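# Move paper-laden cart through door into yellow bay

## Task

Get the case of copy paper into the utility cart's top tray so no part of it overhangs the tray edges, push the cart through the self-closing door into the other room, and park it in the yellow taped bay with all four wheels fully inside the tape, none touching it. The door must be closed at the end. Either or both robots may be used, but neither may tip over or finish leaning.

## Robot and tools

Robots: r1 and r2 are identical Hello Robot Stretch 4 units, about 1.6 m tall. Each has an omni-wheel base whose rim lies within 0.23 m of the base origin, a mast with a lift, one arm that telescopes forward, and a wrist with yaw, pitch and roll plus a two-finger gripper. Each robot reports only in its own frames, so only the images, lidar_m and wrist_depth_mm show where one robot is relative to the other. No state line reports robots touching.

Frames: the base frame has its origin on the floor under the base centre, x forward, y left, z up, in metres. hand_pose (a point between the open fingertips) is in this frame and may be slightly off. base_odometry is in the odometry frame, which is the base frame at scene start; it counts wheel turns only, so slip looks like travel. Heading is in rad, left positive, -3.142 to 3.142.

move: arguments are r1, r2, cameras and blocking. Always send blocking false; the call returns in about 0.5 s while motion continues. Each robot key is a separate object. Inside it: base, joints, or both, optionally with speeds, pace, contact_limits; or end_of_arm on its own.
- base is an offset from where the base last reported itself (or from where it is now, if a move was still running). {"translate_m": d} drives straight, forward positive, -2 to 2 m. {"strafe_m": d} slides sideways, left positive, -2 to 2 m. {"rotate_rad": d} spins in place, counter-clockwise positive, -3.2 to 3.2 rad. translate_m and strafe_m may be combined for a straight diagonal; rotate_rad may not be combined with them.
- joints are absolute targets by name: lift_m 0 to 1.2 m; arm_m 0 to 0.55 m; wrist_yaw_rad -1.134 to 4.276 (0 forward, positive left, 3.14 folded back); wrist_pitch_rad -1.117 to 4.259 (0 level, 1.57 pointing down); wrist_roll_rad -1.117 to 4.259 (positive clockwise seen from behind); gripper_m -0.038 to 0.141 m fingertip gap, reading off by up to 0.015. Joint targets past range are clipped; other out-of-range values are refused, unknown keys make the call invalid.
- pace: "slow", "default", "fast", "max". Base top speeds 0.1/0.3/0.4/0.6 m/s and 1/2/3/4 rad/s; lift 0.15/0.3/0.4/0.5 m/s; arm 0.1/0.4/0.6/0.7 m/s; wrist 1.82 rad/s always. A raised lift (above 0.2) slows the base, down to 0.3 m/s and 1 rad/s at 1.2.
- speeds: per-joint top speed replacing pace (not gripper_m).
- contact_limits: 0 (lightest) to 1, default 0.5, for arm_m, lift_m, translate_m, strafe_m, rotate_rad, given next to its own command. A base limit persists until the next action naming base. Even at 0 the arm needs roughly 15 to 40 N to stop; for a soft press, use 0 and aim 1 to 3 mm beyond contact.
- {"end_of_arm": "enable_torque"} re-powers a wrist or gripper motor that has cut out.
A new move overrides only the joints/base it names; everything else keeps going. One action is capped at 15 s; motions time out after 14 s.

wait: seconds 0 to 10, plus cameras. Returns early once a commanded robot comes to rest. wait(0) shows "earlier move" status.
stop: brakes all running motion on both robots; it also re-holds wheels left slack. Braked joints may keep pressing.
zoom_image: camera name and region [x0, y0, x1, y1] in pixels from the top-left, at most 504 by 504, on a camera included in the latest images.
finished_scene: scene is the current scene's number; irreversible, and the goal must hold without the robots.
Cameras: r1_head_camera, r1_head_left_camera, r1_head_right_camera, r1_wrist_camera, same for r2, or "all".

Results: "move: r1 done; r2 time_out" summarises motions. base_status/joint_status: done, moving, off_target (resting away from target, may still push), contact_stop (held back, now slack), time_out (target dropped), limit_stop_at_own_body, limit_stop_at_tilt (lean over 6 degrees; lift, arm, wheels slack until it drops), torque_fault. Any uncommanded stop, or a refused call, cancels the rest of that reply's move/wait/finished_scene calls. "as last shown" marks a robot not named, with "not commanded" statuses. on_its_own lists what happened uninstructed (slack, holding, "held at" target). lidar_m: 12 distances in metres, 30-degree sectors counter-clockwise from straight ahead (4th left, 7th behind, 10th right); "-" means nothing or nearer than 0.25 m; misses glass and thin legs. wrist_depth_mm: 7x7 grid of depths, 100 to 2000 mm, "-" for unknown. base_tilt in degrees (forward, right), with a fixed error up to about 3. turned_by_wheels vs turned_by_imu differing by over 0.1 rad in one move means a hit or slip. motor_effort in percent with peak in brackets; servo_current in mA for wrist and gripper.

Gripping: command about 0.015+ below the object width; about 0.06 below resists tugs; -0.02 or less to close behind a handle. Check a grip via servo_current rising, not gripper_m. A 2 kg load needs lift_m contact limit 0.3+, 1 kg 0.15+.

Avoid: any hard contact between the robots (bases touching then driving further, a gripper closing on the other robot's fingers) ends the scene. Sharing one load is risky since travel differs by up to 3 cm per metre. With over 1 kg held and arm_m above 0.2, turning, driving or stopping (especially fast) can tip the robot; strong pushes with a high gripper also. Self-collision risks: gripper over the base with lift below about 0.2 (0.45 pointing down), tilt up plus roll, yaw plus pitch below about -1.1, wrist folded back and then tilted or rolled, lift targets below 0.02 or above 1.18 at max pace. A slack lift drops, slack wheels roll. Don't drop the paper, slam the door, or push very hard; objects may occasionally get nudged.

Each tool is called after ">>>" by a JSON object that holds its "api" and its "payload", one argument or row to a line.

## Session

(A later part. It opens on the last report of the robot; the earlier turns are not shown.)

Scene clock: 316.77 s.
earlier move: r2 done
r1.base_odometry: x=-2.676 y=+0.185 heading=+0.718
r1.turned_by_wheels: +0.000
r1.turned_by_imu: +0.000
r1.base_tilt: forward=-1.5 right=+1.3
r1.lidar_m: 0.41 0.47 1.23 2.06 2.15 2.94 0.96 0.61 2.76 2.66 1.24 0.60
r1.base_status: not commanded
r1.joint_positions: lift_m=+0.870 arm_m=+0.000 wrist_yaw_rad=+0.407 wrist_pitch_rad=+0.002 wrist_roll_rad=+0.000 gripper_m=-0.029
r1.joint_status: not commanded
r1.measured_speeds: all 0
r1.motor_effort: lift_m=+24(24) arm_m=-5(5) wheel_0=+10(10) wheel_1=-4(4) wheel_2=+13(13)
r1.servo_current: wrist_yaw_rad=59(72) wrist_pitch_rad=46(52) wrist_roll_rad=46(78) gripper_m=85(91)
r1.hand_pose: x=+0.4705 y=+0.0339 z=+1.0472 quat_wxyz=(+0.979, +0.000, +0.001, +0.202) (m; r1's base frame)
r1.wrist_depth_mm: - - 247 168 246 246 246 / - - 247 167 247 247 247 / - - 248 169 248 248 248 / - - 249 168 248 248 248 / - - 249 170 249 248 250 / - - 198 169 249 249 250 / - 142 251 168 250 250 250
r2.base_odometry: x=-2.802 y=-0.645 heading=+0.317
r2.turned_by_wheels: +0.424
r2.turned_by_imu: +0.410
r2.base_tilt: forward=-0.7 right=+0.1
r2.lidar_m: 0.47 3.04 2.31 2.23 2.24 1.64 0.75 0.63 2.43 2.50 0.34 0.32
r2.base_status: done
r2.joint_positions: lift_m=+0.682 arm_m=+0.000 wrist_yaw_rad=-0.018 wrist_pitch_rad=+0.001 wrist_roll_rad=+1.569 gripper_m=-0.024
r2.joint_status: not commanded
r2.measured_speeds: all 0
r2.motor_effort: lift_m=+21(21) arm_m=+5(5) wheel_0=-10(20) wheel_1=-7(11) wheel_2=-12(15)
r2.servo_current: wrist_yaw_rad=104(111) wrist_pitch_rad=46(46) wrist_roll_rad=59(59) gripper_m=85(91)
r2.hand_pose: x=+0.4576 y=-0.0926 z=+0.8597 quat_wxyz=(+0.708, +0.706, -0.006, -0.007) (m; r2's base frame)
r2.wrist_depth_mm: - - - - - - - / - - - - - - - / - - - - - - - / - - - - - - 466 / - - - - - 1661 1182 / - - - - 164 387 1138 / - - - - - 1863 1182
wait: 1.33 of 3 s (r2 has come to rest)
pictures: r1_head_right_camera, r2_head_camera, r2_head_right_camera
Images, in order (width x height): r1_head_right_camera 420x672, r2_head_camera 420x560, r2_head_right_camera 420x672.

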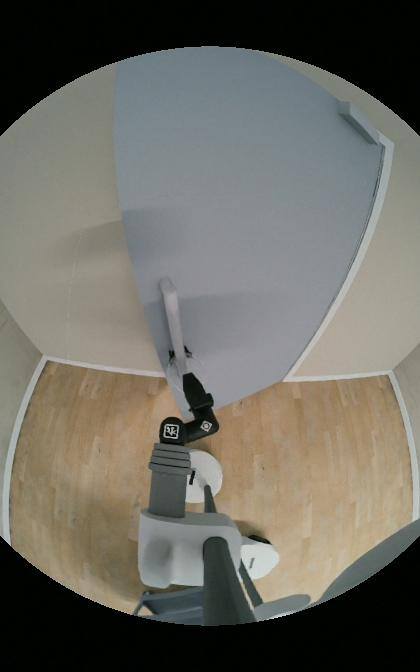

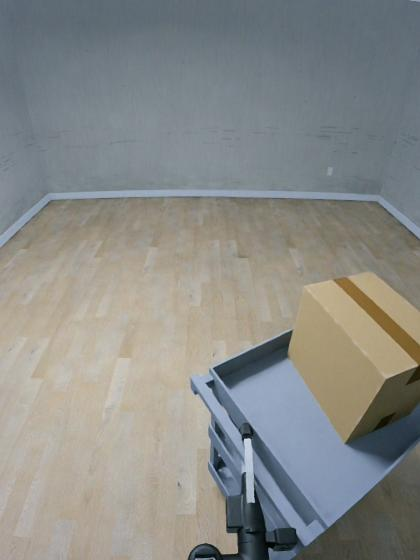

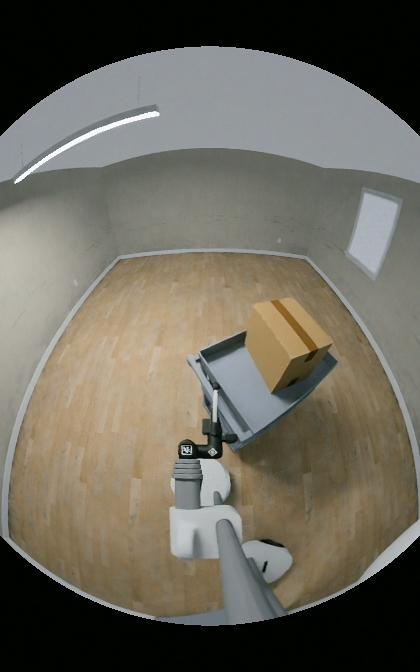

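>>> {"api": "move", "payload": {
  "r2": {"base":{"strafe_m":-0.4,"translate_m":0.25},"pace":"slow"},
  "blocking": false,
  "cameras": []
}}

>>> {"api": "wait", "payload": {
  "seconds": 6,
  "cameras": ["r2_head_camera","r2_head_right_camera"]
}}

Scene clock: 339.43 s.
move: r2 moving
r1: as last shown
r1.base_tilt: forward=-1.5 right=+1.2
r1.lidar_m: 0.38 0.47 1.26 2.05 2.13 1.30 0.98 0.60 2.78 2.66 1.24 0.60
r1.servo_current: wrist_yaw_rad=52(72) wrist_pitch_rad=39(46) wrist_roll_rad=52(52) gripper_m=85(91)
r1.wrist_depth_mm: - - 246 168 247 246 247 / - - 247 167 247 247 247 / - - 248 168 248 247 248 / - - 249 169 247 248 249 / - - 249 170 247 248 248 / - - 196 169 249 251 249 / - 142 250 168 250 250 250
r2.base_odometry: x=-2.793 y=-0.653 heading=+0.315
r2.turned_by_wheels: -0.001
r2.turned_by_imu: -0.001
r2.base_tilt: forward=-0.7 right=+0.1
r2.lidar_m: 0.45 3.06 2.32 2.25 2.24 1.66 0.77 0.63 2.40 2.48 0.30 0.30
r2.base_status: translate_m moving; strafe_m moving
r2.joint_positions: lift_m=+0.682 arm_m=+0.000 wrist_yaw_rad=-0.018 wrist_pitch_rad=+0.001 wrist_roll_rad=+1.569 gripper_m=-0.024
r2.joint_status: not commanded
r2.measured_speeds: translate_m=+0.025 strafe_m=-0.042 rotate_rad=+0.001 lift_m=+0.000 arm_m=+0.000 wrist_yaw_rad=+0.000 wrist_pitch_rad=+0.000 wrist_roll_rad=+0.000
r2.motor_effort: lift_m=+20(21) arm_m=+5(5) wheel_0=+2(8) wheel_1=-8(11) wheel_2=-16(18)
r2.servo_current: wrist_yaw_rad=117(117) wrist_pitch_rad=46(46) wrist_roll_rad=52(59) gripper_m=91(91)
r2.hand_pose: x=+0.4576 y=-0.0926 z=+0.8597 quat_wxyz=(+0.708, +0.706, -0.006, -0.007) (m; r2's base frame)
r2.wrist_depth_mm: - - - - - - - / - - - - - - - / - - - - - - - / - - - - - - 466 / - - - - - 1618 1205 / - - - - 165 384 1160 / - - - - - 1863 1205
pictures: none
No camera images: "cameras" was empty.

Scene clock: 344.93 s.
earlier move: r2 done
r1.base_odometry: x=-2.676 y=+0.185 heading=+0.718
r1.turned_by_wheels: +0.000
r1.turned_by_imu: +0.000
r1.base_tilt: forward=-1.5 right=+1.2
r1.lidar_m: 0.38 0.48 1.26 2.07 2.15 1.76 0.78 3.79 2.78 2.67 1.23 0.60
r1.base_status: not commanded
r1.joint_positions: lift_m=+0.870 arm_m=+0.000 wrist_yaw_rad=+0.407 wrist_pitch_rad=+0.002 wrist_roll_rad=+0.000 gripper_m=-0.029
r1.joint_status: not commanded
r1.measured_speeds: all 0
r1.motor_effort: lift_m=+24(24) arm_m=-5(5) wheel_0=+10(11) wheel_1=-4(4) wheel_2=+13(13)
r1.servo_current: wrist_yaw_rad=46(85) wrist_pitch_rad=39(52) wrist_roll_rad=46(78) gripper_m=85(98)
r1.hand_pose: x=+0.4705 y=+0.0339 z=+1.0472 quat_wxyz=(+0.979, +0.000, +0.001, +0.202) (m; r1's base frame)
r1.wrist_depth_mm: - - 245 168 246 246 247 / - - 248 167 247 247 247 / - - 248 168 249 248 248 / - - 248 169 248 249 248 / - - 248 169 249 250 249 / - - 198 169 250 249 250 / - 142 250 167 251 250 250
r2.base_odometry: x=-2.440 y=-0.948 heading=+0.316
r2.turned_by_wheels: +0.001
r2.turned_by_imu: +0.006
r2.base_tilt: forward=-0.7 right=+0.0
r2.lidar_m: 0.46 3.60 2.72 2.63 2.57 1.76 0.79 2.00 2.17 2.10 2.21 0.36
r2.base_status: done
r2.joint_positions: lift_m=+0.682 arm_m=+0.000 wrist_yaw_rad=+0.010 wrist_pitch_rad=+0.001 wrist_roll_rad=+1.569 gripper_m=-0.024
r2.joint_status: not commanded
r2.measured_speeds: all 0
r2.motor_effort: lift_m=+21(21) arm_m=+5(6) wheel_0=+6(16) wheel_1=-3(11) wheel_2=-4(18)
r2.servo_current: wrist_yaw_rad=52(117) wrist_pitch_rad=39(52) wrist_roll_rad=46(59) gripper_m=78(91)
r2.hand_pose: x=+0.4600 y=-0.0846 z=+0.8597 quat_wxyz=(+0.708, +0.706, +0.004, +0.003) (m; r2's base frame)
r2.wrist_depth_mm: - 336 332 - 145 - - / - 375 379 - 159 - - / - 442 436 107 176 - - / - - 512 120 196 - - / - - - 136 221 1618 512 / - - 187 159 180 1661 462 / - - - - 349 - 1160
wait: 5.50 of 6 s (r2 has come to rest)
pictures: r2_head_camera, r2_head_right_camera
Images, in order (width x height): r2_head_camera 420x560, r2_head_right_camera 420x672.

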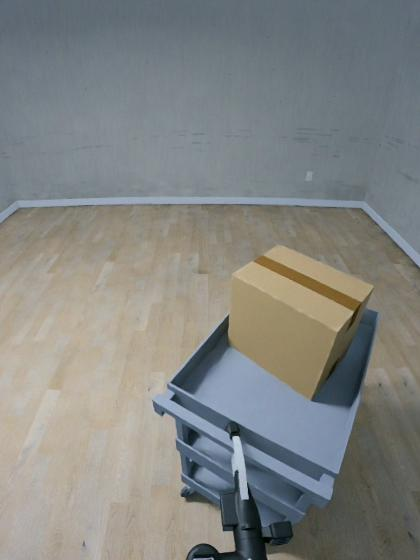

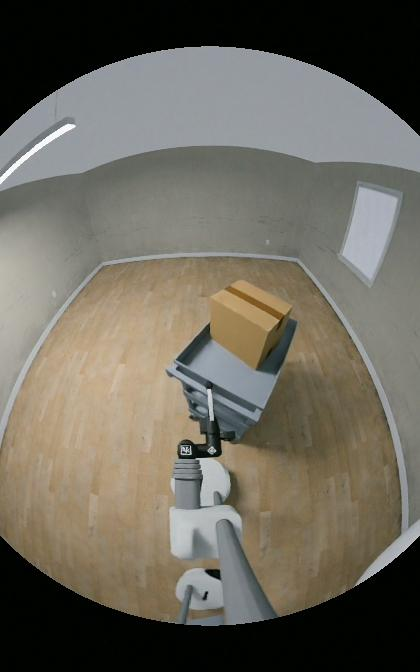

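>>> {"api": "move", "payload": {
  "r1": {"base":{"translate_m":-0.156,"strafe_m":-0.167},"joints":{"wrist_yaw_rad":0.6},"pace":"slow","speeds":{"wrist_yaw_rad":0.09}},
  "r2": {"base":{"strafe_m":-0.3,"translate_m":0.2},"pace":"slow"},
  "blocking": false,
  "cameras": []
}}

>>> {"api": "wait", "payload": {
  "seconds": 5,
  "cameras": []
}}

>>> {"api": "wait", "payload": {
  "seconds": 1.5,
  "cameras": ["r1_wrist_camera","r1_head_camera"]
}}

>>> {"api": "move", "payload": {
  "r1": {"base":{"translate_m":-0.118,"strafe_m":-0.191},"joints":{"wrist_yaw_rad":0.82},"pace":"slow","speeds":{"wrist_yaw_rad":0.09}},
  "blocking": false,
  "cameras": []
}}

>>> {"api": "wait", "payload": {
  "seconds": 5,
  "cameras": ["r1_wrist_camera","r1_head_camera","r1_head_right_camera","r2_head_camera"]
}}

Scene clock: 352.60 s.
move: r1 moving; r2 moving
r1.base_odometry: x=-2.676 y=+0.172 heading=+0.719
r1.turned_by_wheels: +0.001
r1.turned_by_imu: +0.001
r1.base_tilt: forward=-1.5 right=+1.3
r1.lidar_m: 0.40 0.45 1.24 2.06 2.18 1.67 0.76 3.80 2.77 2.65 1.22 0.60
r1.base_status: translate_m moving; strafe_m moving
r1.joint_positions: lift_m=+0.870 arm_m=+0.000 wrist_yaw_rad=+0.443 wrist_pitch_rad=+0.002 wrist_roll_rad=+0.000 gripper_m=-0.029
r1.joint_status: wrist_yaw_rad moving
r1.measured_speeds: translate_m=-0.034 strafe_m=-0.037 rotate_rad=+0.002 lift_m=+0.000 arm_m=+0.000 wrist_yaw_rad=+0.087 wrist_pitch_rad=+0.000 wrist_roll_rad=+0.000
r1.motor_effort: lift_m=+24(24) arm_m=-5(5) wheel_0=+8(10) wheel_1=-8(11) wheel_2=+18(18)
r1.servo_current: wrist_yaw_rad=65(72) wrist_pitch_rad=39(46) wrist_roll_rad=39(59) gripper_m=85(91)
r1.hand_pose: x=+0.4691 y=+0.0446 z=+1.0472 quat_wxyz=(+0.976, +0.000, +0.001, +0.220) (m; r1's base frame)
r1.wrist_depth_mm: - - 247 167 245 244 243 / - - 248 168 246 244 244 / - - 248 169 245 245 244 / - - 249 170 249 247 245 / - - 251 171 249 247 247 / - - 188 169 183 246 247 / - 139 252 168 248 247 247
r2.base_odometry: x=-2.430 y=-0.955 heading=+0.316
r2.turned_by_wheels: +0.000
r2.turned_by_imu: +0.000
r2.base_tilt: forward=-0.7 right=+0.0
r2.lidar_m: 0.44 3.60 2.70 2.66 2.59 1.77 0.79 2.01 2.17 2.09 2.23 0.33
r2.base_status: translate_m moving; strafe_m moving
r2.joint_positions: lift_m=+0.682 arm_m=+0.000 wrist_yaw_rad=+0.010 wrist_pitch_rad=+0.001 wrist_roll_rad=+1.569 gripper_m=-0.024
r2.joint_status: not commanded
r2.measured_speeds: translate_m=+0.027 strafe_m=-0.041 rotate_rad=-0.003 lift_m=+0.000 arm_m=+0.000 wrist_yaw_rad=+0.000 wrist_pitch_rad=+0.000 wrist_roll_rad=+0.000
r2.motor_effort: lift_m=+21(21) arm_m=+5(5) wheel_0=+13(14) wheel_1=-6(6) wheel_2=-8(8)
r2.servo_current: wrist_yaw_rad=59(72) wrist_pitch_rad=39(46) wrist_roll_rad=46(59) gripper_m=85(91)
r2.hand_pose: x=+0.4600 y=-0.0846 z=+0.8597 quat_wxyz=(+0.708, +0.706, +0.004, +0.003) (m; r2's base frame)
r2.wrist_depth_mm: - 338 334 - 146 - - / - 375 379 - 160 - - / - 445 433 109 176 - - / - - 508 119 196 - - / - - - 136 221 1661 500 / - - 187 159 180 1618 462 / - - - - - - 1160
pictures: none
No camera images: "cameras" was empty.

Scene clock: 355.63 s.
earlier move: r1 done; r2 moving
r1.base_odometry: x=-2.683 y=-0.043 heading=+0.719
r1.turned_by_wheels: +0.000
r1.turned_by_imu: +0.001
r1.base_tilt: forward=-1.5 right=+1.3
r1.lidar_m: 0.38 0.43 1.45 2.21 2.32 0.86 0.92 3.56 2.63 2.50 1.47 0.73
r1.base_status: done
r1.joint_positions: lift_m=+0.870 arm_m=+0.000 wrist_yaw_rad=+0.607 wrist_pitch_rad=+0.002 wrist_roll_rad=+0.000 gripper_m=-0.029
r1.joint_status: all done
r1.measured_speeds: all 0
r1.motor_effort: lift_m=+24(24) arm_m=-5(5) wheel_0=+10(13) wheel_1=-4(12) wheel_2=+12(19)
r1.servo_current: wrist_yaw_rad=52(78) wrist_pitch_rad=39(52) wrist_roll_rad=59(65) gripper_m=78(91)
r1.hand_pose: x=+0.4578 y=+0.0926 z=+1.0472 quat_wxyz=(+0.954, +0.000, +0.001, +0.299) (m; r1's base frame)
r1.wrist_depth_mm: - - 246 168 247 248 248 / 1863 - 247 167 249 248 249 / 1921 - 248 168 248 250 250 / 1983 - 247 169 248 249 249 / 1921 - 249 169 249 249 250 / 1983 - 198 169 249 251 252 / - 142 249 168 250 250 252
r2.base_odometry: x=-2.201 y=-1.135 heading=+0.316
r2.turned_by_wheels: +0.000
r2.turned_by_imu: +0.002
r2.base_tilt: forward=-0.7 right=+0.1
r2.lidar_m: 0.42 0.51 2.97 2.87 2.82 0.89 0.94 2.17 1.91 1.85 1.96 0.41
r2.base_status: translate_m moving; strafe_m moving
r2.joint_positions: lift_m=+0.682 arm_m=+0.000 wrist_yaw_rad=+0.010 wrist_pitch_rad=+0.001 wrist_roll_rad=+1.569 gripper_m=-0.024
r2.joint_status: not commanded
r2.measured_speeds: translate_m=+0.056 strafe_m=-0.084 rotate_rad=-0.007 lift_m=+0.000 arm_m=+0.000 wrist_yaw_rad=+0.000 wrist_pitch_rad=+0.000 wrist_roll_rad=+0.000
r2.motor_effort: lift_m=+21(21) arm_m=+5(6) wheel_0=+8(16) wheel_1=-5(7) wheel_2=-7(10)
r2.servo_current: wrist_yaw_rad=65(72) wrist_pitch_rad=39(46) wrist_roll_rad=52(65) gripper_m=85(91)
r2.hand_pose: x=+0.4600 y=-0.0846 z=+0.8597 quat_wxyz=(+0.708, +0.706, +0.004, +0.003) (m; r2's base frame)
r2.wrist_depth_mm: - 492 466 130 182 - - / - 382 387 133 191 - - / - 427 421 141 204 - - / - 480 459 151 216 - - / - - 517 158 227 1863 - / - - 187 170 180 1618 496 / - - - - - - 1182
wait: 3.03 of 5 s (r1 has come to rest)
pictures: none
No camera images: "cameras" was empty.

Scene clock: 357.00 s.
earlier move: r2 done
r1.base_odometry: x=-2.683 y=-0.043 heading=+0.719
r1.turned_by_wheels: +0.000
r1.turned_by_imu: +0.000
r1.base_tilt: forward=-1.6 right=+1.2
r1.lidar_m: 0.39 0.43 1.44 2.23 2.33 0.93 0.98 3.56 2.61 2.49 1.44 0.72
r1.base_status: done
r1.joint_positions: lift_m=+0.870 arm_m=+0.000 wrist_yaw_rad=+0.607 wrist_pitch_rad=+0.002 wrist_roll_rad=+0.000 gripper_m=-0.029
r1.joint_status: all done
r1.measured_speeds: all 0
r1.motor_effort: lift_m=+24(24) arm_m=-5(5) wheel_0=+10(13) wheel_1=-4(12) wheel_2=+12(19)
r1.servo_current: wrist_yaw_rad=72(78) wrist_pitch_rad=46(52) wrist_roll_rad=46(65) gripper_m=85(91)
r1.hand_pose: x=+0.4578 y=+0.0926 z=+1.0472 quat_wxyz=(+0.954, +0.000, +0.001, +0.299) (m; r1's base frame)
r1.wrist_depth_mm: - - 246 168 246 247 248 / 1921 - 247 167 247 247 248 / 1921 - 247 168 248 249 250 / 1863 - 248 168 249 249 250 / 1921 - 247 169 250 251 251 / - - 197 169 249 250 251 / - 142 250 167 250 251 251
r2.base_odometry: x=-2.157 y=-1.170 heading=+0.316
r2.turned_by_wheels: +0.000
r2.turned_by_imu: +0.000
r2.base_tilt: forward=-0.7 right=+0.0
r2.lidar_m: 0.43 0.48 3.01 2.90 2.87 0.92 1.52 2.20 1.89 1.83 1.94 0.40
r2.base_status: done
r2.joint_positions: lift_m=+0.682 arm_m=+0.000 wrist_yaw_rad=+0.008 wrist_pitch_rad=+0.001 wrist_roll_rad=+1.569 gripper_m=-0.024
r2.joint_status: not commanded
r2.measured_speeds: all 0
r2.motor_effort: lift_m=+20(21) arm_m=+5(6) wheel_0=+6(16) wheel_1=-4(7) wheel_2=-5(10)
r2.servo_current: wrist_yaw_rad=65(72) wrist_pitch_rad=39(46) wrist_roll_rad=39(65) gripper_m=85(91)
r2.hand_pose: x=+0.4599 y=-0.0851 z=+0.8597 quat_wxyz=(+0.708, +0.706, +0.003, +0.003) (m; r2's base frame)
r2.wrist_depth_mm: - - - 135 190 - - / - 392 389 141 198 759 - / - 427 424 148 207 - - / - 473 459 155 217 - - / - - 504 163 227 - - / - - 185 172 180 1618 492 / - - - - - - 1205
wait: 1.37 of 1.5 s (r2 has come to rest)
pictures: r1_head_camera, r1_wrist_camera
Images, in order (width x height): r1_head_camera 420x560, r1_wrist_camera 616x392.

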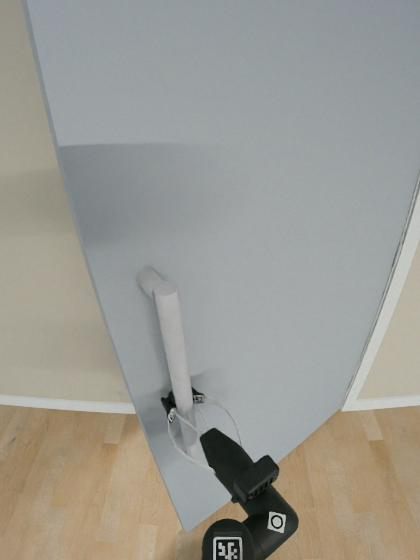

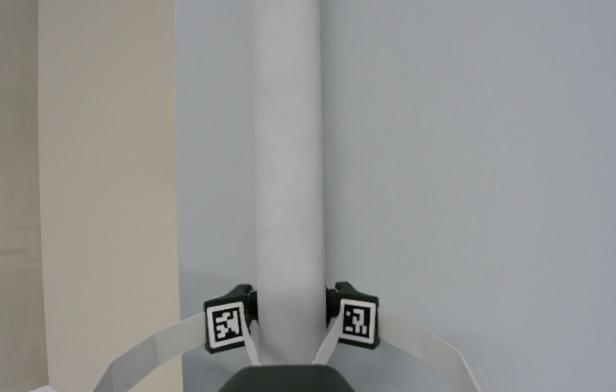

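Scene clock: 357.50 s.
move: r1 moving
r1.base_odometry: x=-2.681 y=-0.055 heading=+0.720
r1.turned_by_wheels: +0.001
r1.turned_by_imu: +0.001
r1.base_tilt: forward=-1.6 right=+1.3
r1.lidar_m: 0.39 0.44 1.49 2.23 2.34 0.93 0.98 3.53 2.60 2.49 1.48 0.73
r1.base_status: translate_m moving; strafe_m moving
r1.joint_positions: lift_m=+0.870 arm_m=+0.000 wrist_yaw_rad=+0.642 wrist_pitch_rad=+0.002 wrist_roll_rad=+0.000 gripper_m=-0.029
r1.joint_status: wrist_yaw_rad moving
r1.measured_speeds: translate_m=-0.026 strafe_m=-0.041 rotate_rad=+0.002 lift_m=+0.000 arm_m=+0.000 wrist_yaw_rad=+0.085 wrist_pitch_rad=+0.000 wrist_roll_rad=+0.000
r1.motor_effort: lift_m=+24(24) arm_m=-5(5) wheel_0=+7(10) wheel_1=-9(11) wheel_2=+13(15)
r1.servo_current: wrist_yaw_rad=65(85) wrist_pitch_rad=33(46) wrist_roll_rad=46(52) gripper_m=78(91)
r1.hand_pose: x=+0.4543 y=+0.1027 z=+1.0472 quat_wxyz=(+0.949, +0.000, +0.001, +0.316) (m; r1's base frame)
r1.wrist_depth_mm: - - 247 167 246 245 245 / - - 247 168 248 248 246 / 1921 - 249 169 248 247 246 / 1983 - 248 170 248 247 247 / - - 250 171 249 248 248 / - - 187 168 182 248 249 / - 138 252 168 250 250 250
r2: as last shown
r2.base_tilt: forward=-0.7 right=+0.1
r2.lidar_m: 0.41 0.51 3.01 2.92 2.85 0.94 1.51 2.21 1.88 1.81 1.92 0.42
r2.motor_effort: lift_m=+21(21) arm_m=+5(6) wheel_0=+6(6) wheel_1=-4(4) wheel_2=-5(6)
r2.servo_current: wrist_yaw_rad=52(65) wrist_pitch_rad=39(46) wrist_roll_rad=52(52) gripper_m=91(98)
r2.wrist_depth_mm: - - - 135 190 - - / - 392 392 142 199 768 - / - 427 421 148 207 - - / - 473 459 155 217 - - / - - 500 163 228 - - / - - 185 172 180 1618 496 / - - - - - - 1182
pictures: none
No camera images: "cameras" was empty.

Scene clock: 360.53 s.
earlier move: r1 done
r1.base_odometry: x=-2.646 y=-0.264 heading=+0.720
r1.turned_by_wheels: +0.000
r1.turned_by_imu: +0.000
r1.base_tilt: forward=-1.6 right=+1.3
r1.lidar_m: 0.51 0.40 1.64 2.41 2.50 0.91 - 3.28 2.39 2.28 1.60 0.95
r1.base_status: done
r1.joint_positions: lift_m=+0.870 arm_m=+0.000 wrist_yaw_rad=+0.821 wrist_pitch_rad=+0.002 wrist_roll_rad=+0.000 gripper_m=-0.029
r1.joint_status: all done
r1.measured_speeds: all 0
r1.motor_effort: lift_m=+24(24) arm_m=-5(5) wheel_0=+6(12) wheel_1=-5(11) wheel_2=+10(16)
r1.servo_current: wrist_yaw_rad=46(85) wrist_pitch_rad=39(52) wrist_roll_rad=65(72) gripper_m=78(91)
r1.hand_pose: x=+0.4315 y=+0.1515 z=+1.0472 quat_wxyz=(+0.917, +0.000, +0.001, +0.399) (m; r1's base frame)
r1.wrist_depth_mm: - - 246 167 248 247 249 / - - 247 168 248 249 248 / - - 246 168 248 249 251 / - - 248 169 248 250 249 / - - 247 171 249 251 251 / - - 208 168 183 251 253 / - - 249 168 251 137 252
r2.base_odometry: x=-2.157 y=-1.170 heading=+0.316
r2.turned_by_wheels: +0.000
r2.turned_by_imu: +0.000
r2.base_tilt: forward=-0.7 right=+0.1
r2.lidar_m: 0.42 0.48 3.01 2.91 1.07 0.91 2.11 2.19 1.87 1.82 1.94 0.41
r2.base_status: not commanded
r2.joint_positions: lift_m=+0.682 arm_m=+0.000 wrist_yaw_rad=+0.008 wrist_pitch_rad=+0.001 wrist_roll_rad=+1.569 gripper_m=-0.024
r2.joint_status: not commanded
r2.measured_speeds: all 0
r2.motor_effort: lift_m=+21(21) arm_m=+5(6) wheel_0=+6(7) wheel_1=-4(5) wheel_2=-5(6)
r2.servo_current: wrist_yaw_rad=52(65) wrist_pitch_rad=39(46) wrist_roll_rad=52(59) gripper_m=78(98)
r2.hand_pose: x=+0.4599 y=-0.0851 z=+0.8597 quat_wxyz=(+0.708, +0.706, +0.003, +0.003) (m; r2's base frame)
r2.wrist_depth_mm: - - - 135 190 - - / - 392 387 142 198 759 - / - 430 421 148 208 - - / - 473 455 155 217 - - / - - 500 163 228 - - / - - 186 172 180 1661 492 / - - - - - - 1205
wait: 3.03 of 5 s (r1 has come to rest)
pictures: r1_head_camera, r1_head_right_camera, r1_wrist_camera, r2_head_camera
Images, in order (width x height): r1_head_camera 420x560, r1_head_right_camera 420x672, r1_wrist_camera 616x392, r2_head_camera 420x560.

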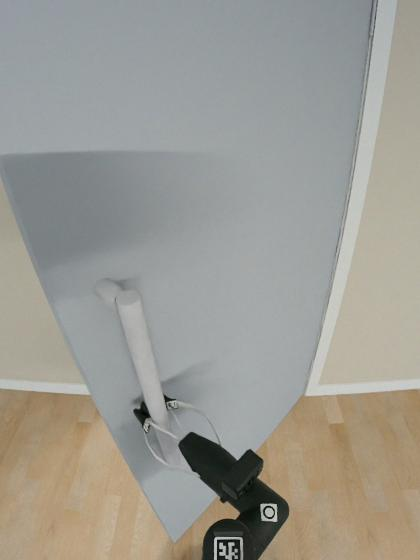

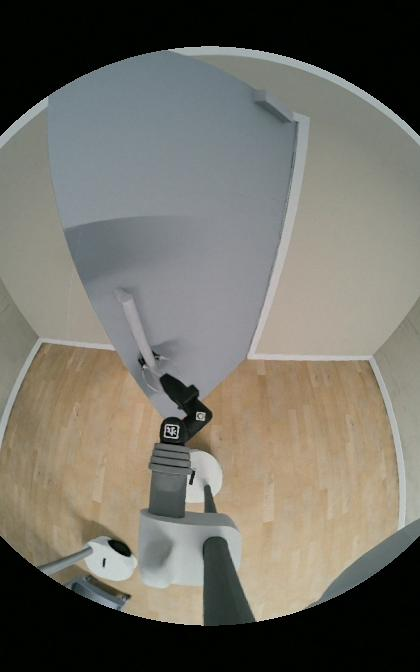

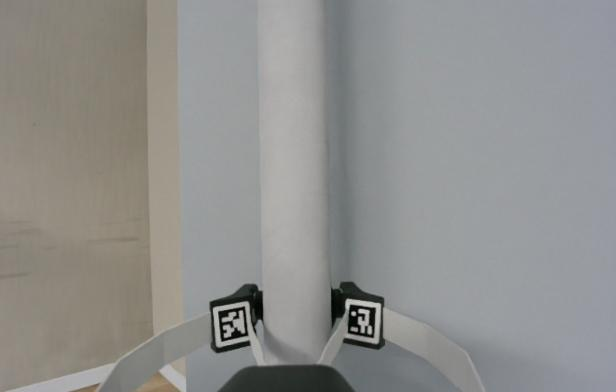

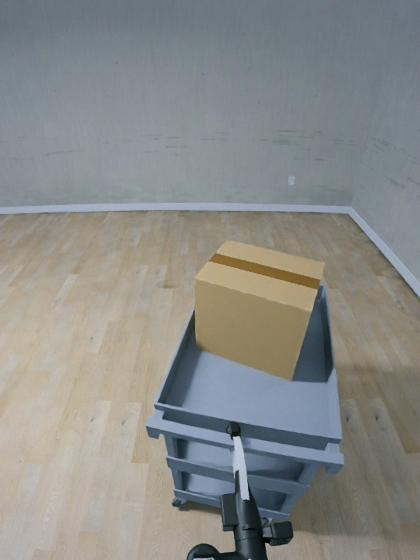

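Continue the arc.

>>> {"api": "move", "payload": {
  "r1": {"base":{"translate_m":-0.079,"strafe_m":-0.21},"joints":{"wrist_yaw_rad":1.02},"pace":"slow","speeds":{"wrist_yaw_rad":0.09}},
  "blocking": false,
  "cameras": []
}}

>>> {"api": "wait", "payload": {
  "seconds": 5,
  "cameras": ["r1_wrist_camera"]
}}

>>> {"api": "move", "payload": {
  "r1": {"base":{"translate_m":-0.012,"strafe_m":-0.205},"joints":{"wrist_yaw_rad":1.22},"pace":"slow","speeds":{"wrist_yaw_rad":0.09}},
  "blocking": false,
  "cameras": []
}}

>>> {"api": "wait", "payload": {
  "seconds": 5,
  "cameras": ["r1_wrist_camera"]
}}

>>> {"api": "move", "payload": {
  "r1": {"base":{"translate_m":0.028,"strafe_m":-0.215},"joints":{"wrist_yaw_rad":1.45},"pace":"slow","speeds":{"wrist_yaw_rad":0.1}},
  "blocking": false,
  "cameras": []
}}

>>> {"api": "wait", "payload": {
  "seconds": 5,
  "cameras": ["r1_wrist_camera","r1_head_camera","r1_head_right_camera"]
}}

Scene clock: 371.23 s.
move: r1 moving
r1.base_odometry: x=-2.641 y=-0.276 heading=+0.721
r1.turned_by_wheels: +0.001
r1.turned_by_imu: +0.000
r1.base_tilt: forward=-1.5 right=+1.3
r1.lidar_m: 0.50 0.38 1.66 2.41 2.52 0.91 - 3.27 2.36 2.31 1.62 0.95
r1.base_status: translate_m moving; strafe_m moving
r1.joint_positions: lift_m=+0.870 arm_m=+0.000 wrist_yaw_rad=+0.857 wrist_pitch_rad=+0.002 wrist_roll_rad=+0.000 gripper_m=-0.029
r1.joint_status: wrist_yaw_rad moving
r1.measured_speeds: translate_m=-0.017 strafe_m=-0.047 rotate_rad=+0.003 lift_m=+0.000 arm_m=+0.000 wrist_yaw_rad=+0.090 wrist_pitch_rad=+0.000 wrist_roll_rad=+0.000
r1.motor_effort: lift_m=+24(24) arm_m=-5(5) wheel_0=+7(9) wheel_1=-11(13) wheel_2=+11(12)
r1.servo_current: wrist_yaw_rad=26(59) wrist_pitch_rad=39(46) wrist_roll_rad=26(59) gripper_m=78(85)
r1.hand_pose: x=+0.4260 y=+0.1607 z=+1.0472 quat_wxyz=(+0.910, +0.000, +0.001, +0.415) (m; r1's base frame)
r1.wrist_depth_mm: - - 247 167 246 245 246 / - - 249 169 247 247 245 / - - 247 169 248 248 247 / - - 248 169 248 248 247 / - - 248 170 248 248 247 / - - 190 169 183 250 249 / - - 249 168 249 141 251
r2: as last shown
r2.base_tilt: forward=-0.7 right=+0.0
r2.lidar_m: 0.41 0.49 3.00 2.92 1.07 0.92 2.09 2.19 1.88 1.82 1.94 0.39
r2.motor_effort: lift_m=+20(21) arm_m=+5(5) wheel_0=+6(7) wheel_1=-4(4) wheel_2=-5(5)
r2.servo_current: wrist_yaw_rad=52(65) wrist_pitch_rad=46(46) wrist_roll_rad=39(59) gripper_m=91(91)
r2.wrist_depth_mm: - - - 136 189 - - / - 392 389 142 198 759 - / - 424 421 148 207 - - / - 473 459 156 216 - - / - - 504 163 229 - - / - - 186 172 180 1618 488 / - - - - - - 1229
pictures: none
No camera images: "cameras" was empty.

Scene clock: 374.23 s.
earlier move: r1 done
r1.base_odometry: x=-2.567 y=-0.473 heading=+0.721
r1.turned_by_wheels: +0.000
r1.turned_by_imu: -0.001
r1.base_tilt: forward=-1.5 right=+1.3
r1.lidar_m: 0.52 0.36 1.74 2.62 0.97 0.97 - 3.00 2.22 2.08 1.71 1.24
r1.base_status: done
r1.joint_positions: lift_m=+0.870 arm_m=+0.000 wrist_yaw_rad=+1.017 wrist_pitch_rad=+0.002 wrist_roll_rad=+0.000 gripper_m=-0.029
r1.joint_status: all done
r1.measured_speeds: all 0
r1.motor_effort: lift_m=+24(24) arm_m=-5(5) wheel_0=+6(10) wheel_1=-6(13) wheel_2=+9(14)
r1.servo_current: wrist_yaw_rad=46(78) wrist_pitch_rad=46(52) wrist_roll_rad=46(59) gripper_m=85(85)
r1.hand_pose: x=+0.3970 y=+0.1994 z=+1.0472 quat_wxyz=(+0.873, +0.000, +0.001, +0.487) (m; r1's base frame)
r1.wrist_depth_mm: - - 245 166 248 250 251 / - - 245 168 249 250 253 / - - 244 169 248 252 252 / - - 245 168 249 251 252 / - - 247 169 250 252 253 / - - 190 169 183 252 254 / - - 247 167 252 252 255
r2.base_odometry: x=-2.157 y=-1.170 heading=+0.316
r2.turned_by_wheels: +0.000
r2.turned_by_imu: +0.000
r2.base_tilt: forward=-0.7 right=+0.0
r2.lidar_m: 0.42 0.46 3.03 2.91 0.98 0.99 2.09 2.22 1.87 1.82 1.96 0.41
r2.base_status: not commanded
r2.joint_positions: lift_m=+0.682 arm_m=+0.000 wrist_yaw_rad=+0.008 wrist_pitch_rad=+0.001 wrist_roll_rad=+1.569 gripper_m=-0.024
r2.joint_status: not commanded
r2.measured_speeds: all 0
r2.motor_effort: lift_m=+21(21) arm_m=+5(5) wheel_0=+6(7) wheel_1=-4(5) wheel_2=-5(5)
r2.servo_current: wrist_yaw_rad=65(72) wrist_pitch_rad=39(46) wrist_roll_rad=46(59) gripper_m=98(98)
r2.hand_pose: x=+0.4599 y=-0.0851 z=+0.8597 quat_wxyz=(+0.708, +0.706, +0.003, +0.002) (m; r2's base frame)
r2.wrist_depth_mm: - - - 136 190 - - / - 392 389 142 198 768 - / - 427 415 148 208 - - / - 473 462 155 217 - - / - - 504 164 228 - - / - - 186 172 180 1618 492 / - - - - - - 1205
wait: 3.00 of 5 s (r1 has come to rest)
pictures: r1_wrist_camera
Images, in order (width x height): r1_wrist_camera 616x392.

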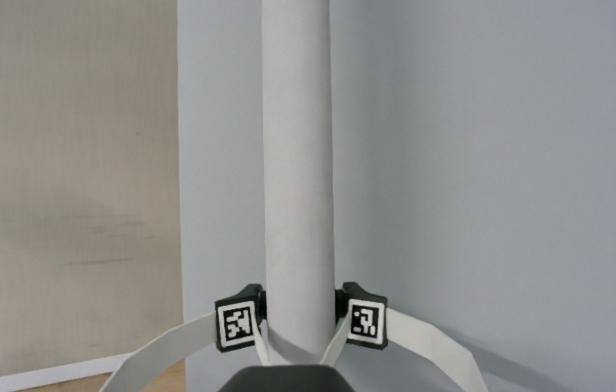

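Scene clock: 374.73 s.
move: r1 moving
r1.base_odometry: x=-2.558 y=-0.484 heading=+0.722
r1.turned_by_wheels: +0.001
r1.turned_by_imu: +0.001
r1.base_tilt: forward=-1.6 right=+1.2
r1.lidar_m: 0.55 0.38 1.77 2.65 0.97 0.96 - 2.98 2.16 2.06 1.75 1.27
r1.base_status: translate_m moving; strafe_m moving
r1.joint_positions: lift_m=+0.870 arm_m=+0.000 wrist_yaw_rad=+1.057 wrist_pitch_rad=+0.002 wrist_roll_rad=+0.000 gripper_m=-0.029
r1.joint_status: wrist_yaw_rad moving
r1.measured_speeds: translate_m=-0.003 strafe_m=-0.054 rotate_rad=+0.001 lift_m=+0.000 arm_m=+0.000 wrist_yaw_rad=+0.090 wrist_pitch_rad=+0.000 wrist_roll_rad=+0.000
r1.motor_effort: lift_m=+24(24) arm_m=-5(5) wheel_0=+9(9) wheel_1=-12(12) wheel_2=+10(11)
r1.servo_current: wrist_yaw_rad=52(65) wrist_pitch_rad=33(46) wrist_roll_rad=52(59) gripper_m=78(85)
r1.hand_pose: x=+0.3890 y=+0.2081 z=+1.0472 quat_wxyz=(+0.864, -0.001, +0.001, +0.504) (m; r1's base frame)
r1.wrist_depth_mm: - - 245 166 247 249 249 / - - 245 168 248 249 250 / - - 245 169 248 249 251 / - - 246 169 248 250 251 / - - 246 168 249 250 252 / - - 190 169 183 250 253 / - - 248 167 251 251 252
r2: as last shown
r2.base_tilt: forward=-0.7 right=+0.1
r2.lidar_m: 0.42 0.47 2.99 2.93 0.98 0.99 2.08 2.22 1.86 1.82 1.93 0.40
r2.motor_effort: lift_m=+20(21) arm_m=+5(5) wheel_0=+6(7) wheel_1=-4(4) wheel_2=-5(5)
r2.servo_current: wrist_yaw_rad=65(72) wrist_pitch_rad=33(52) wrist_roll_rad=52(65) gripper_m=85(98)
r2.wrist_depth_mm: - - - 136 190 - - / - 392 389 142 198 768 - / - 427 421 148 207 - - / - 473 459 155 216 - - / - - 500 163 229 - - / - - 186 172 180 1661 492 / - - - - - - 1182
pictures: none
No camera images: "cameras" was empty.

Scene clock: 377.47 s.
earlier move: r1 done
r1.base_odometry: x=-2.440 y=-0.635 heading=+0.722
r1.turned_by_wheels: +0.001
r1.turned_by_imu: +0.000
r1.base_tilt: forward=-1.6 right=+1.3
r1.lidar_m: 0.66 0.36 0.38 2.83 1.12 1.19 - 2.72 1.99 1.87 1.75 1.28
r1.base_status: done
r1.joint_positions: lift_m=+0.870 arm_m=+0.000 wrist_yaw_rad=+1.225 wrist_pitch_rad=+0.002 wrist_roll_rad=+0.000 gripper_m=-0.029
r1.joint_status: all done
r1.measured_speeds: all 0
r1.motor_effort: lift_m=+24(24) arm_m=-4(5) wheel_0=+11(15) wheel_1=-2(12) wheel_2=+7(12)
r1.servo_current: wrist_yaw_rad=52(72) wrist_pitch_rad=46(52) wrist_roll_rad=39(78) gripper_m=72(85)
r1.hand_pose: x=+0.3509 y=+0.2417 z=+1.0472 quat_wxyz=(+0.818, -0.001, +0.001, +0.575) (m; r1's base frame)
r1.wrist_depth_mm: - - 244 168 244 243 242 / - - 246 164 244 244 243 / - - 246 168 245 245 243 / - - 246 168 245 245 243 / - - 247 168 246 245 245 / - - 184 168 246 245 245 / - 156 248 166 248 247 245
r2.base_odometry: x=-2.157 y=-1.170 heading=+0.316
r2.turned_by_wheels: +0.000
r2.turned_by_imu: +0.000
r2.base_tilt: forward=-0.7 right=+0.0
r2.lidar_m: 0.41 0.49 3.02 2.93 1.13 1.21 2.10 2.21 1.89 1.83 1.95 0.39
r2.base_status: not commanded
r2.joint_positions: lift_m=+0.682 arm_m=+0.000 wrist_yaw_rad=+0.008 wrist_pitch_rad=+0.001 wrist_roll_rad=+1.569 gripper_m=-0.024
r2.joint_status: not commanded
r2.measured_speeds: all 0
r2.motor_effort: lift_m=+21(21) arm_m=+5(5) wheel_0=+6(7) wheel_1=-4(4) wheel_2=-5(6)
r2.servo_current: wrist_yaw_rad=59(72) wrist_pitch_rad=39(52) wrist_roll_rad=52(65) gripper_m=85(98)
r2.hand_pose: x=+0.4599 y=-0.0851 z=+0.8597 quat_wxyz=(+0.708, +0.706, +0.003, +0.002) (m; r2's base frame)
r2.wrist_depth_mm: - - - 136 190 - - / - 394 392 141 198 759 - / - 430 421 148 207 - - / - 473 455 156 217 - - / - - 500 163 228 - - / - - 185 172 180 1576 492 / - - - - - - 1182
wait: 2.73 of 5 s (r1 has come to rest)
pictures: r1_wrist_camera
Images, in order (width x height): r1_wrist_camera 616x392.

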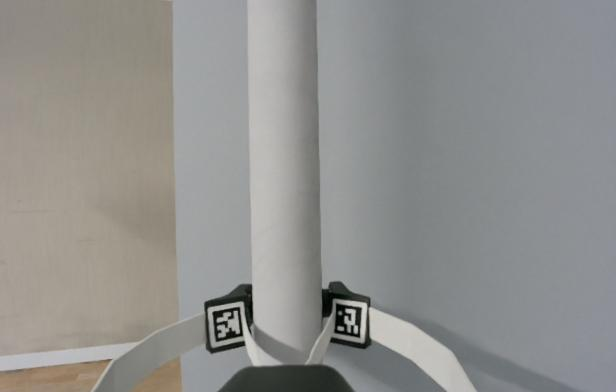

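Scene clock: 377.97 s.
move: r1 moving
r1.base_odometry: x=-2.430 y=-0.644 heading=+0.723
r1.turned_by_wheels: +0.001
r1.turned_by_imu: +0.001
r1.base_tilt: forward=-1.6 right=+1.2
r1.lidar_m: 0.67 0.34 0.35 2.83 1.12 1.18 - 2.69 1.97 1.87 1.74 1.26
r1.base_status: translate_m moving; strafe_m moving
r1.joint_positions: lift_m=+0.870 arm_m=+0.000 wrist_yaw_rad=+1.265 wrist_pitch_rad=+0.002 wrist_roll_rad=+0.000 gripper_m=-0.029
r1.joint_status: wrist_yaw_rad moving
r1.measured_speeds: translate_m=+0.007 strafe_m=-0.052 rotate_rad=+0.000 lift_m=+0.000 arm_m=+0.000 wrist_yaw_rad=+0.097 wrist_pitch_rad=+0.000 wrist_roll_rad=+0.000
r1.motor_effort: lift_m=+24(24) arm_m=-4(4) wheel_0=+13(15) wheel_1=-8(8) wheel_2=+2(6)
r1.servo_current: wrist_yaw_rad=26(72) wrist_pitch_rad=46(52) wrist_roll_rad=46(59) gripper_m=72(78)
r1.hand_pose: x=+0.3411 y=+0.2487 z=+1.0472 quat_wxyz=(+0.807, -0.001, +0.001, +0.591) (m; r1's base frame)
r1.wrist_depth_mm: - - 247 166 242 241 238 / - - 245 166 243 241 239 / - - 247 166 243 242 240 / - - 248 166 244 242 241 / - - 249 167 244 243 241 / - - 211 167 244 243 242 / - - 249 166 246 242 242
r2: as last shown
r2.base_tilt: forward=-0.7 right=+0.1
r2.lidar_m: 0.42 0.49 3.02 2.92 1.13 1.31 2.10 2.19 1.89 1.82 1.94 0.41
r2.motor_effort: lift_m=+21(21) arm_m=+5(5) wheel_0=+6(7) wheel_1=-4(4) wheel_2=-5(5)
r2.servo_current: wrist_yaw_rad=59(72) wrist_pitch_rad=39(46) wrist_roll_rad=52(65) gripper_m=91(98)
r2.wrist_depth_mm: - - - 136 190 - - / - 389 389 142 198 759 - / - 427 421 148 207 - - / - 473 459 155 216 - - / - - 500 163 228 - - / - - 185 172 180 1618 496 / - - - - - - 1205
pictures: none
No camera images: "cameras" was empty.

Scene clock: 380.83 s.
earlier move: r1 done
r1.base_odometry: x=-2.277 y=-0.777 heading=+0.724
r1.turned_by_wheels: +0.001
r1.turned_by_imu: +0.002
r1.base_tilt: forward=-1.6 right=+1.3
r1.lidar_m: 0.87 0.32 0.35 3.02 1.30 1.71 - 2.40 1.77 1.67 1.70 1.25
r1.base_status: done
r1.joint_positions: lift_m=+0.870 arm_m=+0.000 wrist_yaw_rad=+1.461 wrist_pitch_rad=+0.002 wrist_roll_rad=+0.000 gripper_m=-0.029
r1.joint_status: all done
r1.measured_speeds: all 0
r1.motor_effort: lift_m=+24(24) arm_m=+4(4) wheel_0=+15(18) wheel_1=+4(8) wheel_2=+1(6)
r1.servo_current: wrist_yaw_rad=65(111) wrist_pitch_rad=39(52) wrist_roll_rad=52(65) gripper_m=65(85)
r1.hand_pose: x=+0.2893 y=+0.2771 z=+1.0472 quat_wxyz=(+0.745, -0.001, +0.001, +0.667) (m; r1's base frame)
r1.wrist_depth_mm: - - 245 171 239 237 233 / - - 246 165 239 236 232 / - - 247 171 240 238 234 / - - 246 171 241 237 235 / - - 248 170 241 237 235 / - - 181 170 240 238 236 / - 153 250 166 150 238 235
r2.base_odometry: x=-2.157 y=-1.170 heading=+0.316
r2.turned_by_wheels: +0.000
r2.turned_by_imu: +0.000
r2.base_tilt: forward=-0.7 right=+0.1
r2.lidar_m: 0.41 0.48 3.02 2.92 1.31 1.38 2.09 2.20 1.89 1.83 1.94 0.40
r2.base_status: not commanded
r2.joint_positions: lift_m=+0.682 arm_m=+0.000 wrist_yaw_rad=+0.008 wrist_pitch_rad=+0.001 wrist_roll_rad=+1.569 gripper_m=-0.024
r2.joint_status: not commanded
r2.measured_speeds: all 0
r2.motor_effort: lift_m=+21(21) arm_m=+5(5) wheel_0=+6(7) wheel_1=-4(4) wheel_2=-5(6)
r2.servo_current: wrist_yaw_rad=59(72) wrist_pitch_rad=39(52) wrist_roll_rad=46(65) gripper_m=91(98)
r2.hand_pose: x=+0.4599 y=-0.0851 z=+0.8597 quat_wxyz=(+0.708, +0.706, +0.003, +0.002) (m; r2's base frame)
r2.wrist_depth_mm: - - - 136 189 - - / - 389 389 142 197 768 - / - 427 418 148 207 - - / - 473 455 155 217 - - / - - 500 163 228 - - / - - 186 172 180 1618 492 / - - - - - - 1205
wait: 2.87 of 5 s (r1 has come to rest)
pictures: r1_head_camera, r1_head_right_camera, r1_wrist_camera
Images, in order (width x height): r1_head_camera 420x560, r1_head_right_camera 420x672, r1_wrist_camera 616x392.

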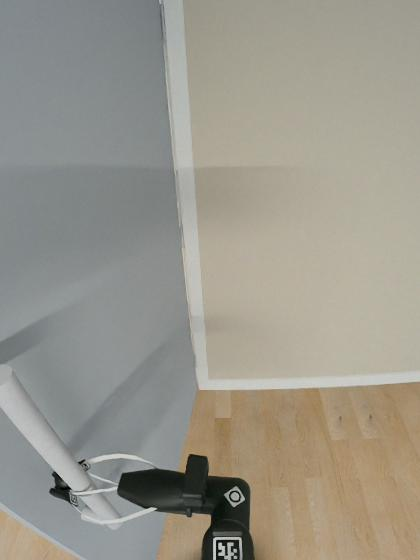

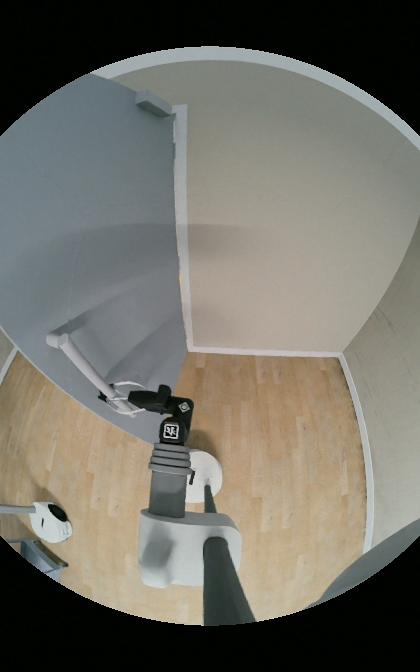

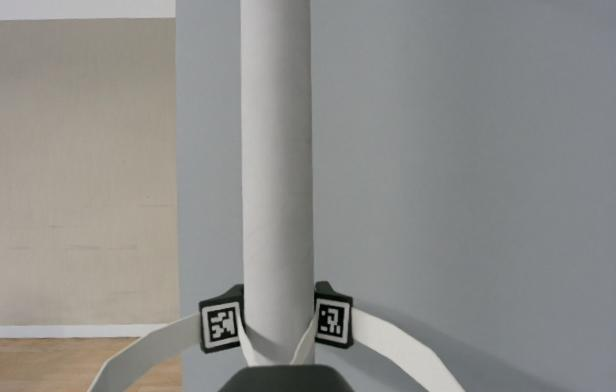

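>>> {"api": "move", "payload": {
  "r1": {"base":{"translate_m":0.05,"strafe_m":-0.19},"joints":{"wrist_yaw_rad":1.63},"pace":"slow","speeds":{"wrist_yaw_rad":0.1}},
  "r2": {"base":{"translate_m":-1.1,"strafe_m":0.55},"pace":"slow"},
  "blocking": false,
  "cameras": []
}}

>>> {"api": "wait", "payload": {
  "seconds": 4,
  "cameras": ["r1_head_right_camera"]
}}

>>> {"api": "wait", "payload": {
  "seconds": 10,
  "cameras": ["r2_head_camera","r2_head_left_camera","r2_head_right_camera","r1_head_left_camera"]
}}

Scene clock: 404.33 s.
move: r1 moving; r2 moving
r1.base_odometry: x=-2.266 y=-0.784 heading=+0.725
r1.turned_by_wheels: +0.001
r1.turned_by_imu: +0.001
r1.base_tilt: forward=-1.6 right=+1.2
r1.lidar_m: 0.88 0.33 0.32 3.04 1.28 1.74 - 2.36 1.75 1.66 1.66 1.24
r1.base_status: translate_m moving; strafe_m moving
r1.joint_positions: lift_m=+0.870 arm_m=+0.000 wrist_yaw_rad=+1.501 wrist_pitch_rad=+0.002 wrist_roll_rad=+0.000 gripper_m=-0.029
r1.joint_status: wrist_yaw_rad moving
r1.measured_speeds: translate_m=+0.013 strafe_m=-0.049 rotate_rad=-0.002 lift_m=+0.000 arm_m=+0.000 wrist_yaw_rad=+0.095 wrist_pitch_rad=+0.000 wrist_roll_rad=+0.000
r1.motor_effort: lift_m=+24(24) arm_m=+4(4) wheel_0=+17(19) wheel_1=-2(4) wheel_2=+0(1)
r1.servo_current: wrist_yaw_rad=46(78) wrist_pitch_rad=46(52) wrist_roll_rad=33(65) gripper_m=72(72)
r1.hand_pose: x=+0.2783 y=+0.2815 z=+1.0472 quat_wxyz=(+0.732, -0.001, +0.001, +0.682) (m; r1's base frame)
r1.wrist_depth_mm: - - 248 167 237 234 230 / - - 249 163 239 235 229 / - - 249 167 240 235 231 / - - 250 167 240 236 231 / - - 250 167 241 236 232 / - - 184 167 240 236 233 / - 156 250 166 156 236 233
r2.base_odometry: x=-2.170 y=-1.168 heading=+0.316
r2.turned_by_wheels: +0.000
r2.turned_by_imu: +0.000
r2.base_tilt: forward=-0.7 right=+0.1
r2.lidar_m: 0.39 0.50 3.01 2.91 1.30 1.41 2.07 2.21 1.87 1.82 1.93 0.40
r2.base_status: translate_m moving; strafe_m moving
r2.joint_positions: lift_m=+0.682 arm_m=+0.000 wrist_yaw_rad=+0.005 wrist_pitch_rad=+0.001 wrist_roll_rad=+1.569 gripper_m=-0.024
r2.joint_status: not commanded
r2.measured_speeds: translate_m=-0.049 strafe_m=+0.025 rotate_rad=+0.004 lift_m=+0.000 arm_m=+0.000 wrist_yaw_rad=+0.000 wrist_pitch_rad=+0.000 wrist_roll_rad=+0.000
r2.motor_effort: lift_m=+21(21) arm_m=+4(5) wheel_0=-9(12) wheel_1=-7(8) wheel_2=+13(13)
r2.servo_current: wrist_yaw_rad=65(65) wrist_pitch_rad=39(46) wrist_roll_rad=33(59) gripper_m=91(91)
r2.hand_pose: x=+0.4597 y=-0.0859 z=+0.8597 quat_wxyz=(+0.708, +0.706, +0.002, +0.002) (m; r2's base frame)
r2.wrist_depth_mm: - - - 138 191 - - / - 397 389 144 200 768 - / - 430 421 150 209 - - / - 473 459 157 219 - - / - - 500 166 229 - - / - - 186 173 179 1708 496 / - - - - - - 1205
pictures: none
No camera images: "cameras" was empty.

Scene clock: 407.03 s.
earlier move: r1 done; r2 moving
r1.base_odometry: x=-2.114 y=-0.886 heading=+0.725
r1.turned_by_wheels: +0.000
r1.turned_by_imu: +0.002
r1.base_tilt: forward=-1.6 right=+1.3
r1.lidar_m: 1.14 0.43 0.29 3.24 1.25 1.70 - 2.11 1.54 1.49 1.56 1.19
r1.base_status: done
r1.joint_positions: lift_m=+0.870 arm_m=+0.000 wrist_yaw_rad=+1.642 wrist_pitch_rad=+0.002 wrist_roll_rad=+0.000 gripper_m=-0.029
r1.joint_status: all done
r1.measured_speeds: all 0
r1.motor_effort: lift_m=+24(24) arm_m=+4(4) wheel_0=+15(19) wheel_1=+3(5) wheel_2=-1(3)
r1.servo_current: wrist_yaw_rad=72(85) wrist_pitch_rad=46(59) wrist_roll_rad=39(72) gripper_m=72(78)
r1.hand_pose: x=+0.2374 y=+0.2939 z=+1.0472 quat_wxyz=(+0.681, -0.001, +0.001, +0.732) (m; r1's base frame)
r1.wrist_depth_mm: - - 245 240 238 235 232 / - - 247 241 238 236 234 / - - 247 242 239 236 232 / - - 247 175 240 236 235 / 1708 - 248 174 241 237 235 / - - 183 173 241 237 236 / - 154 249 166 147 238 235
r2.base_odometry: x=-2.429 y=-1.130 heading=+0.315
r2.turned_by_wheels: -0.001
r2.turned_by_imu: -0.003
r2.base_tilt: forward=-0.7 right=+0.1
r2.lidar_m: 0.43 3.84 2.89 2.81 1.28 1.43 1.84 1.95 1.99 1.92 0.44 0.39
r2.base_status: translate_m moving; strafe_m moving
r2.joint_positions: lift_m=+0.682 arm_m=+0.000 wrist_yaw_rad=-0.006 wrist_pitch_rad=+0.001 wrist_roll_rad=+1.569 gripper_m=-0.024
r2.joint_status: not commanded
r2.measured_speeds: translate_m=-0.089 strafe_m=+0.044 rotate_rad=-0.002 lift_m=+0.000 arm_m=+0.000 wrist_yaw_rad=+0.000 wrist_pitch_rad=+0.000 wrist_roll_rad=+0.000
r2.motor_effort: lift_m=+21(21) arm_m=-3(5) wheel_0=-13(18) wheel_1=-7(9) wheel_2=+4(14)
r2.servo_current: wrist_yaw_rad=52(65) wrist_pitch_rad=39(46) wrist_roll_rad=52(72) gripper_m=91(98)
r2.hand_pose: x=+0.4588 y=-0.0892 z=+0.8597 quat_wxyz=(+0.708, +0.706, -0.002, -0.003) (m; r2's base frame)
r2.wrist_depth_mm: - 430 413 - 181 - - / - 387 389 132 191 - - / - 433 427 142 205 - - / - - 469 152 217 - - / - - 525 162 229 1921 - / - - 186 173 179 1576 492 / - - - - - 1863 1205
wait: 2.70 of 4 s (r1 has come to rest)
pictures: r1_head_right_camera
Images, in order (width x height): r1_head_right_camera 420x672.

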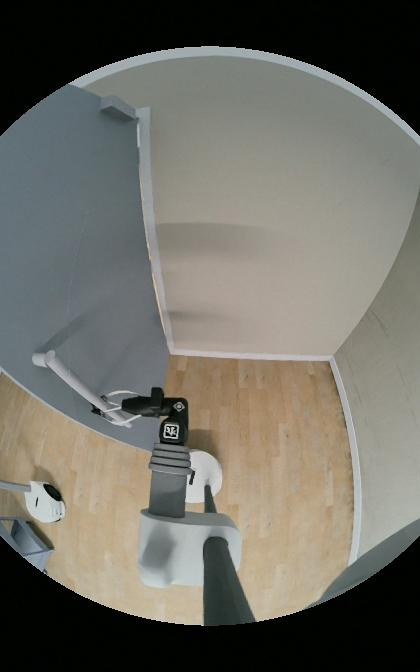

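Scene clock: 417.03 s.
earlier move: r2 moving
r1.base_odometry: x=-2.114 y=-0.886 heading=+0.725
r1.turned_by_wheels: +0.000
r1.turned_by_imu: -0.001
r1.base_tilt: forward=-1.6 right=+1.2
r1.lidar_m: 1.13 0.46 0.31 0.69 0.96 4.65 - 2.13 1.57 1.49 1.56 1.17
r1.base_status: done
r1.joint_positions: lift_m=+0.870 arm_m=+0.000 wrist_yaw_rad=+1.642 wrist_pitch_rad=+0.002 wrist_roll_rad=+0.000 gripper_m=-0.029
r1.joint_status: all done
r1.measured_speeds: all 0
r1.motor_effort: lift_m=+24(24) arm_m=+4(4) wheel_0=+16(19) wheel_1=+3(5) wheel_2=-1(3)
r1.servo_current: wrist_yaw_rad=72(98) wrist_pitch_rad=33(59) wrist_roll_rad=46(72) gripper_m=65(78)
r1.hand_pose: x=+0.2374 y=+0.2939 z=+1.0472 quat_wxyz=(+0.681, -0.001, +0.001, +0.732) (m; r1's base frame)
r1.wrist_depth_mm: - - 245 240 237 235 233 / - - 247 240 239 236 233 / - - 246 240 241 236 233 / - - 246 175 240 236 235 / - 1205 248 174 240 237 234 / - 1182 182 173 241 237 235 / - 140 249 167 147 238 236
r2.base_odometry: x=-3.373 y=-0.988 heading=+0.314
r2.turned_by_wheels: -0.001
r2.turned_by_imu: -0.010
r2.base_tilt: forward=-0.7 right=+0.1
r2.lidar_m: 0.47 3.33 0.72 0.54 0.57 0.78 4.02 1.09 1.47 2.33 0.29 0.30
r2.base_status: translate_m moving; strafe_m moving
r2.joint_positions: lift_m=+0.682 arm_m=+0.000 wrist_yaw_rad=-0.018 wrist_pitch_rad=+0.001 wrist_roll_rad=+1.569 gripper_m=-0.024
r2.joint_status: not commanded
r2.measured_speeds: translate_m=-0.001 strafe_m=+0.001 rotate_rad=+0.000 lift_m=+0.000 arm_m=+0.000 wrist_yaw_rad=+0.000 wrist_pitch_rad=+0.000 wrist_roll_rad=+0.000
r2.motor_effort: lift_m=+21(21) arm_m=-3(5) wheel_0=-14(21) wheel_1=-6(10) wheel_2=-1(14)
r2.servo_current: wrist_yaw_rad=111(111) wrist_pitch_rad=39(46) wrist_roll_rad=59(72) gripper_m=85(98)
r2.hand_pose: x=+0.4577 y=-0.0925 z=+0.8597 quat_wxyz=(+0.708, +0.706, -0.006, -0.007) (m; r2's base frame)
r2.wrist_depth_mm: - - - - - - - / - - - - - - - / - - - - - - - / - - - - - - 459 / - - - - - 1537 433 / - - - - 158 373 1118 / - - - - - 1863 1205
wait: 10.00 s; no rest
pictures: r1_head_left_camera, r2_head_camera, r2_head_left_camera, r2_head_right_camera
Images, in order (width x height): r1_head_left_camera 420x672, r2_head_camera 420x560, r2_head_left_camera 420x672, r2_head_right_camera 420x672.

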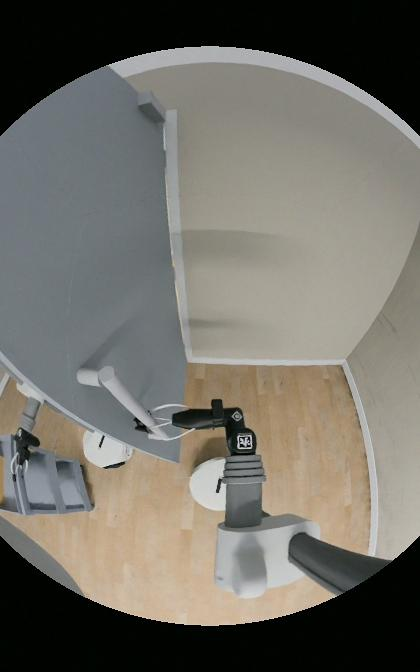

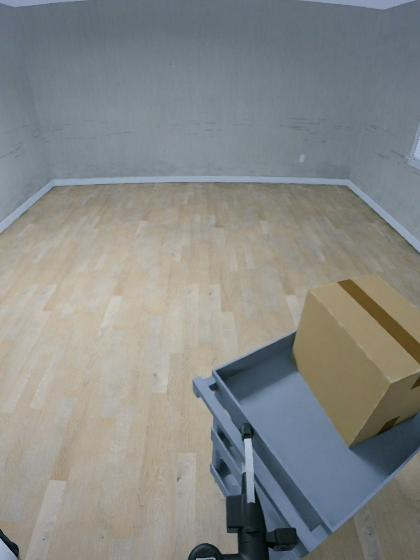

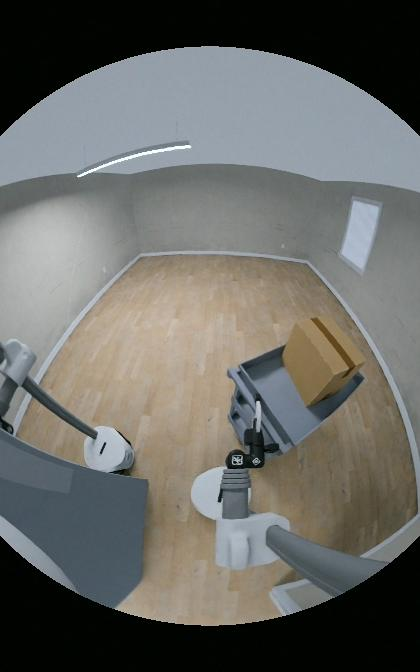

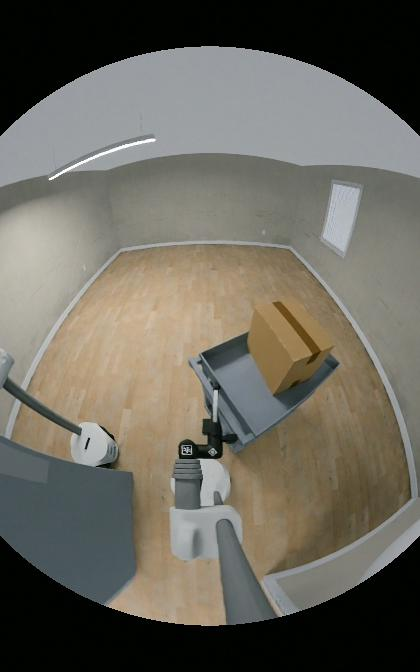

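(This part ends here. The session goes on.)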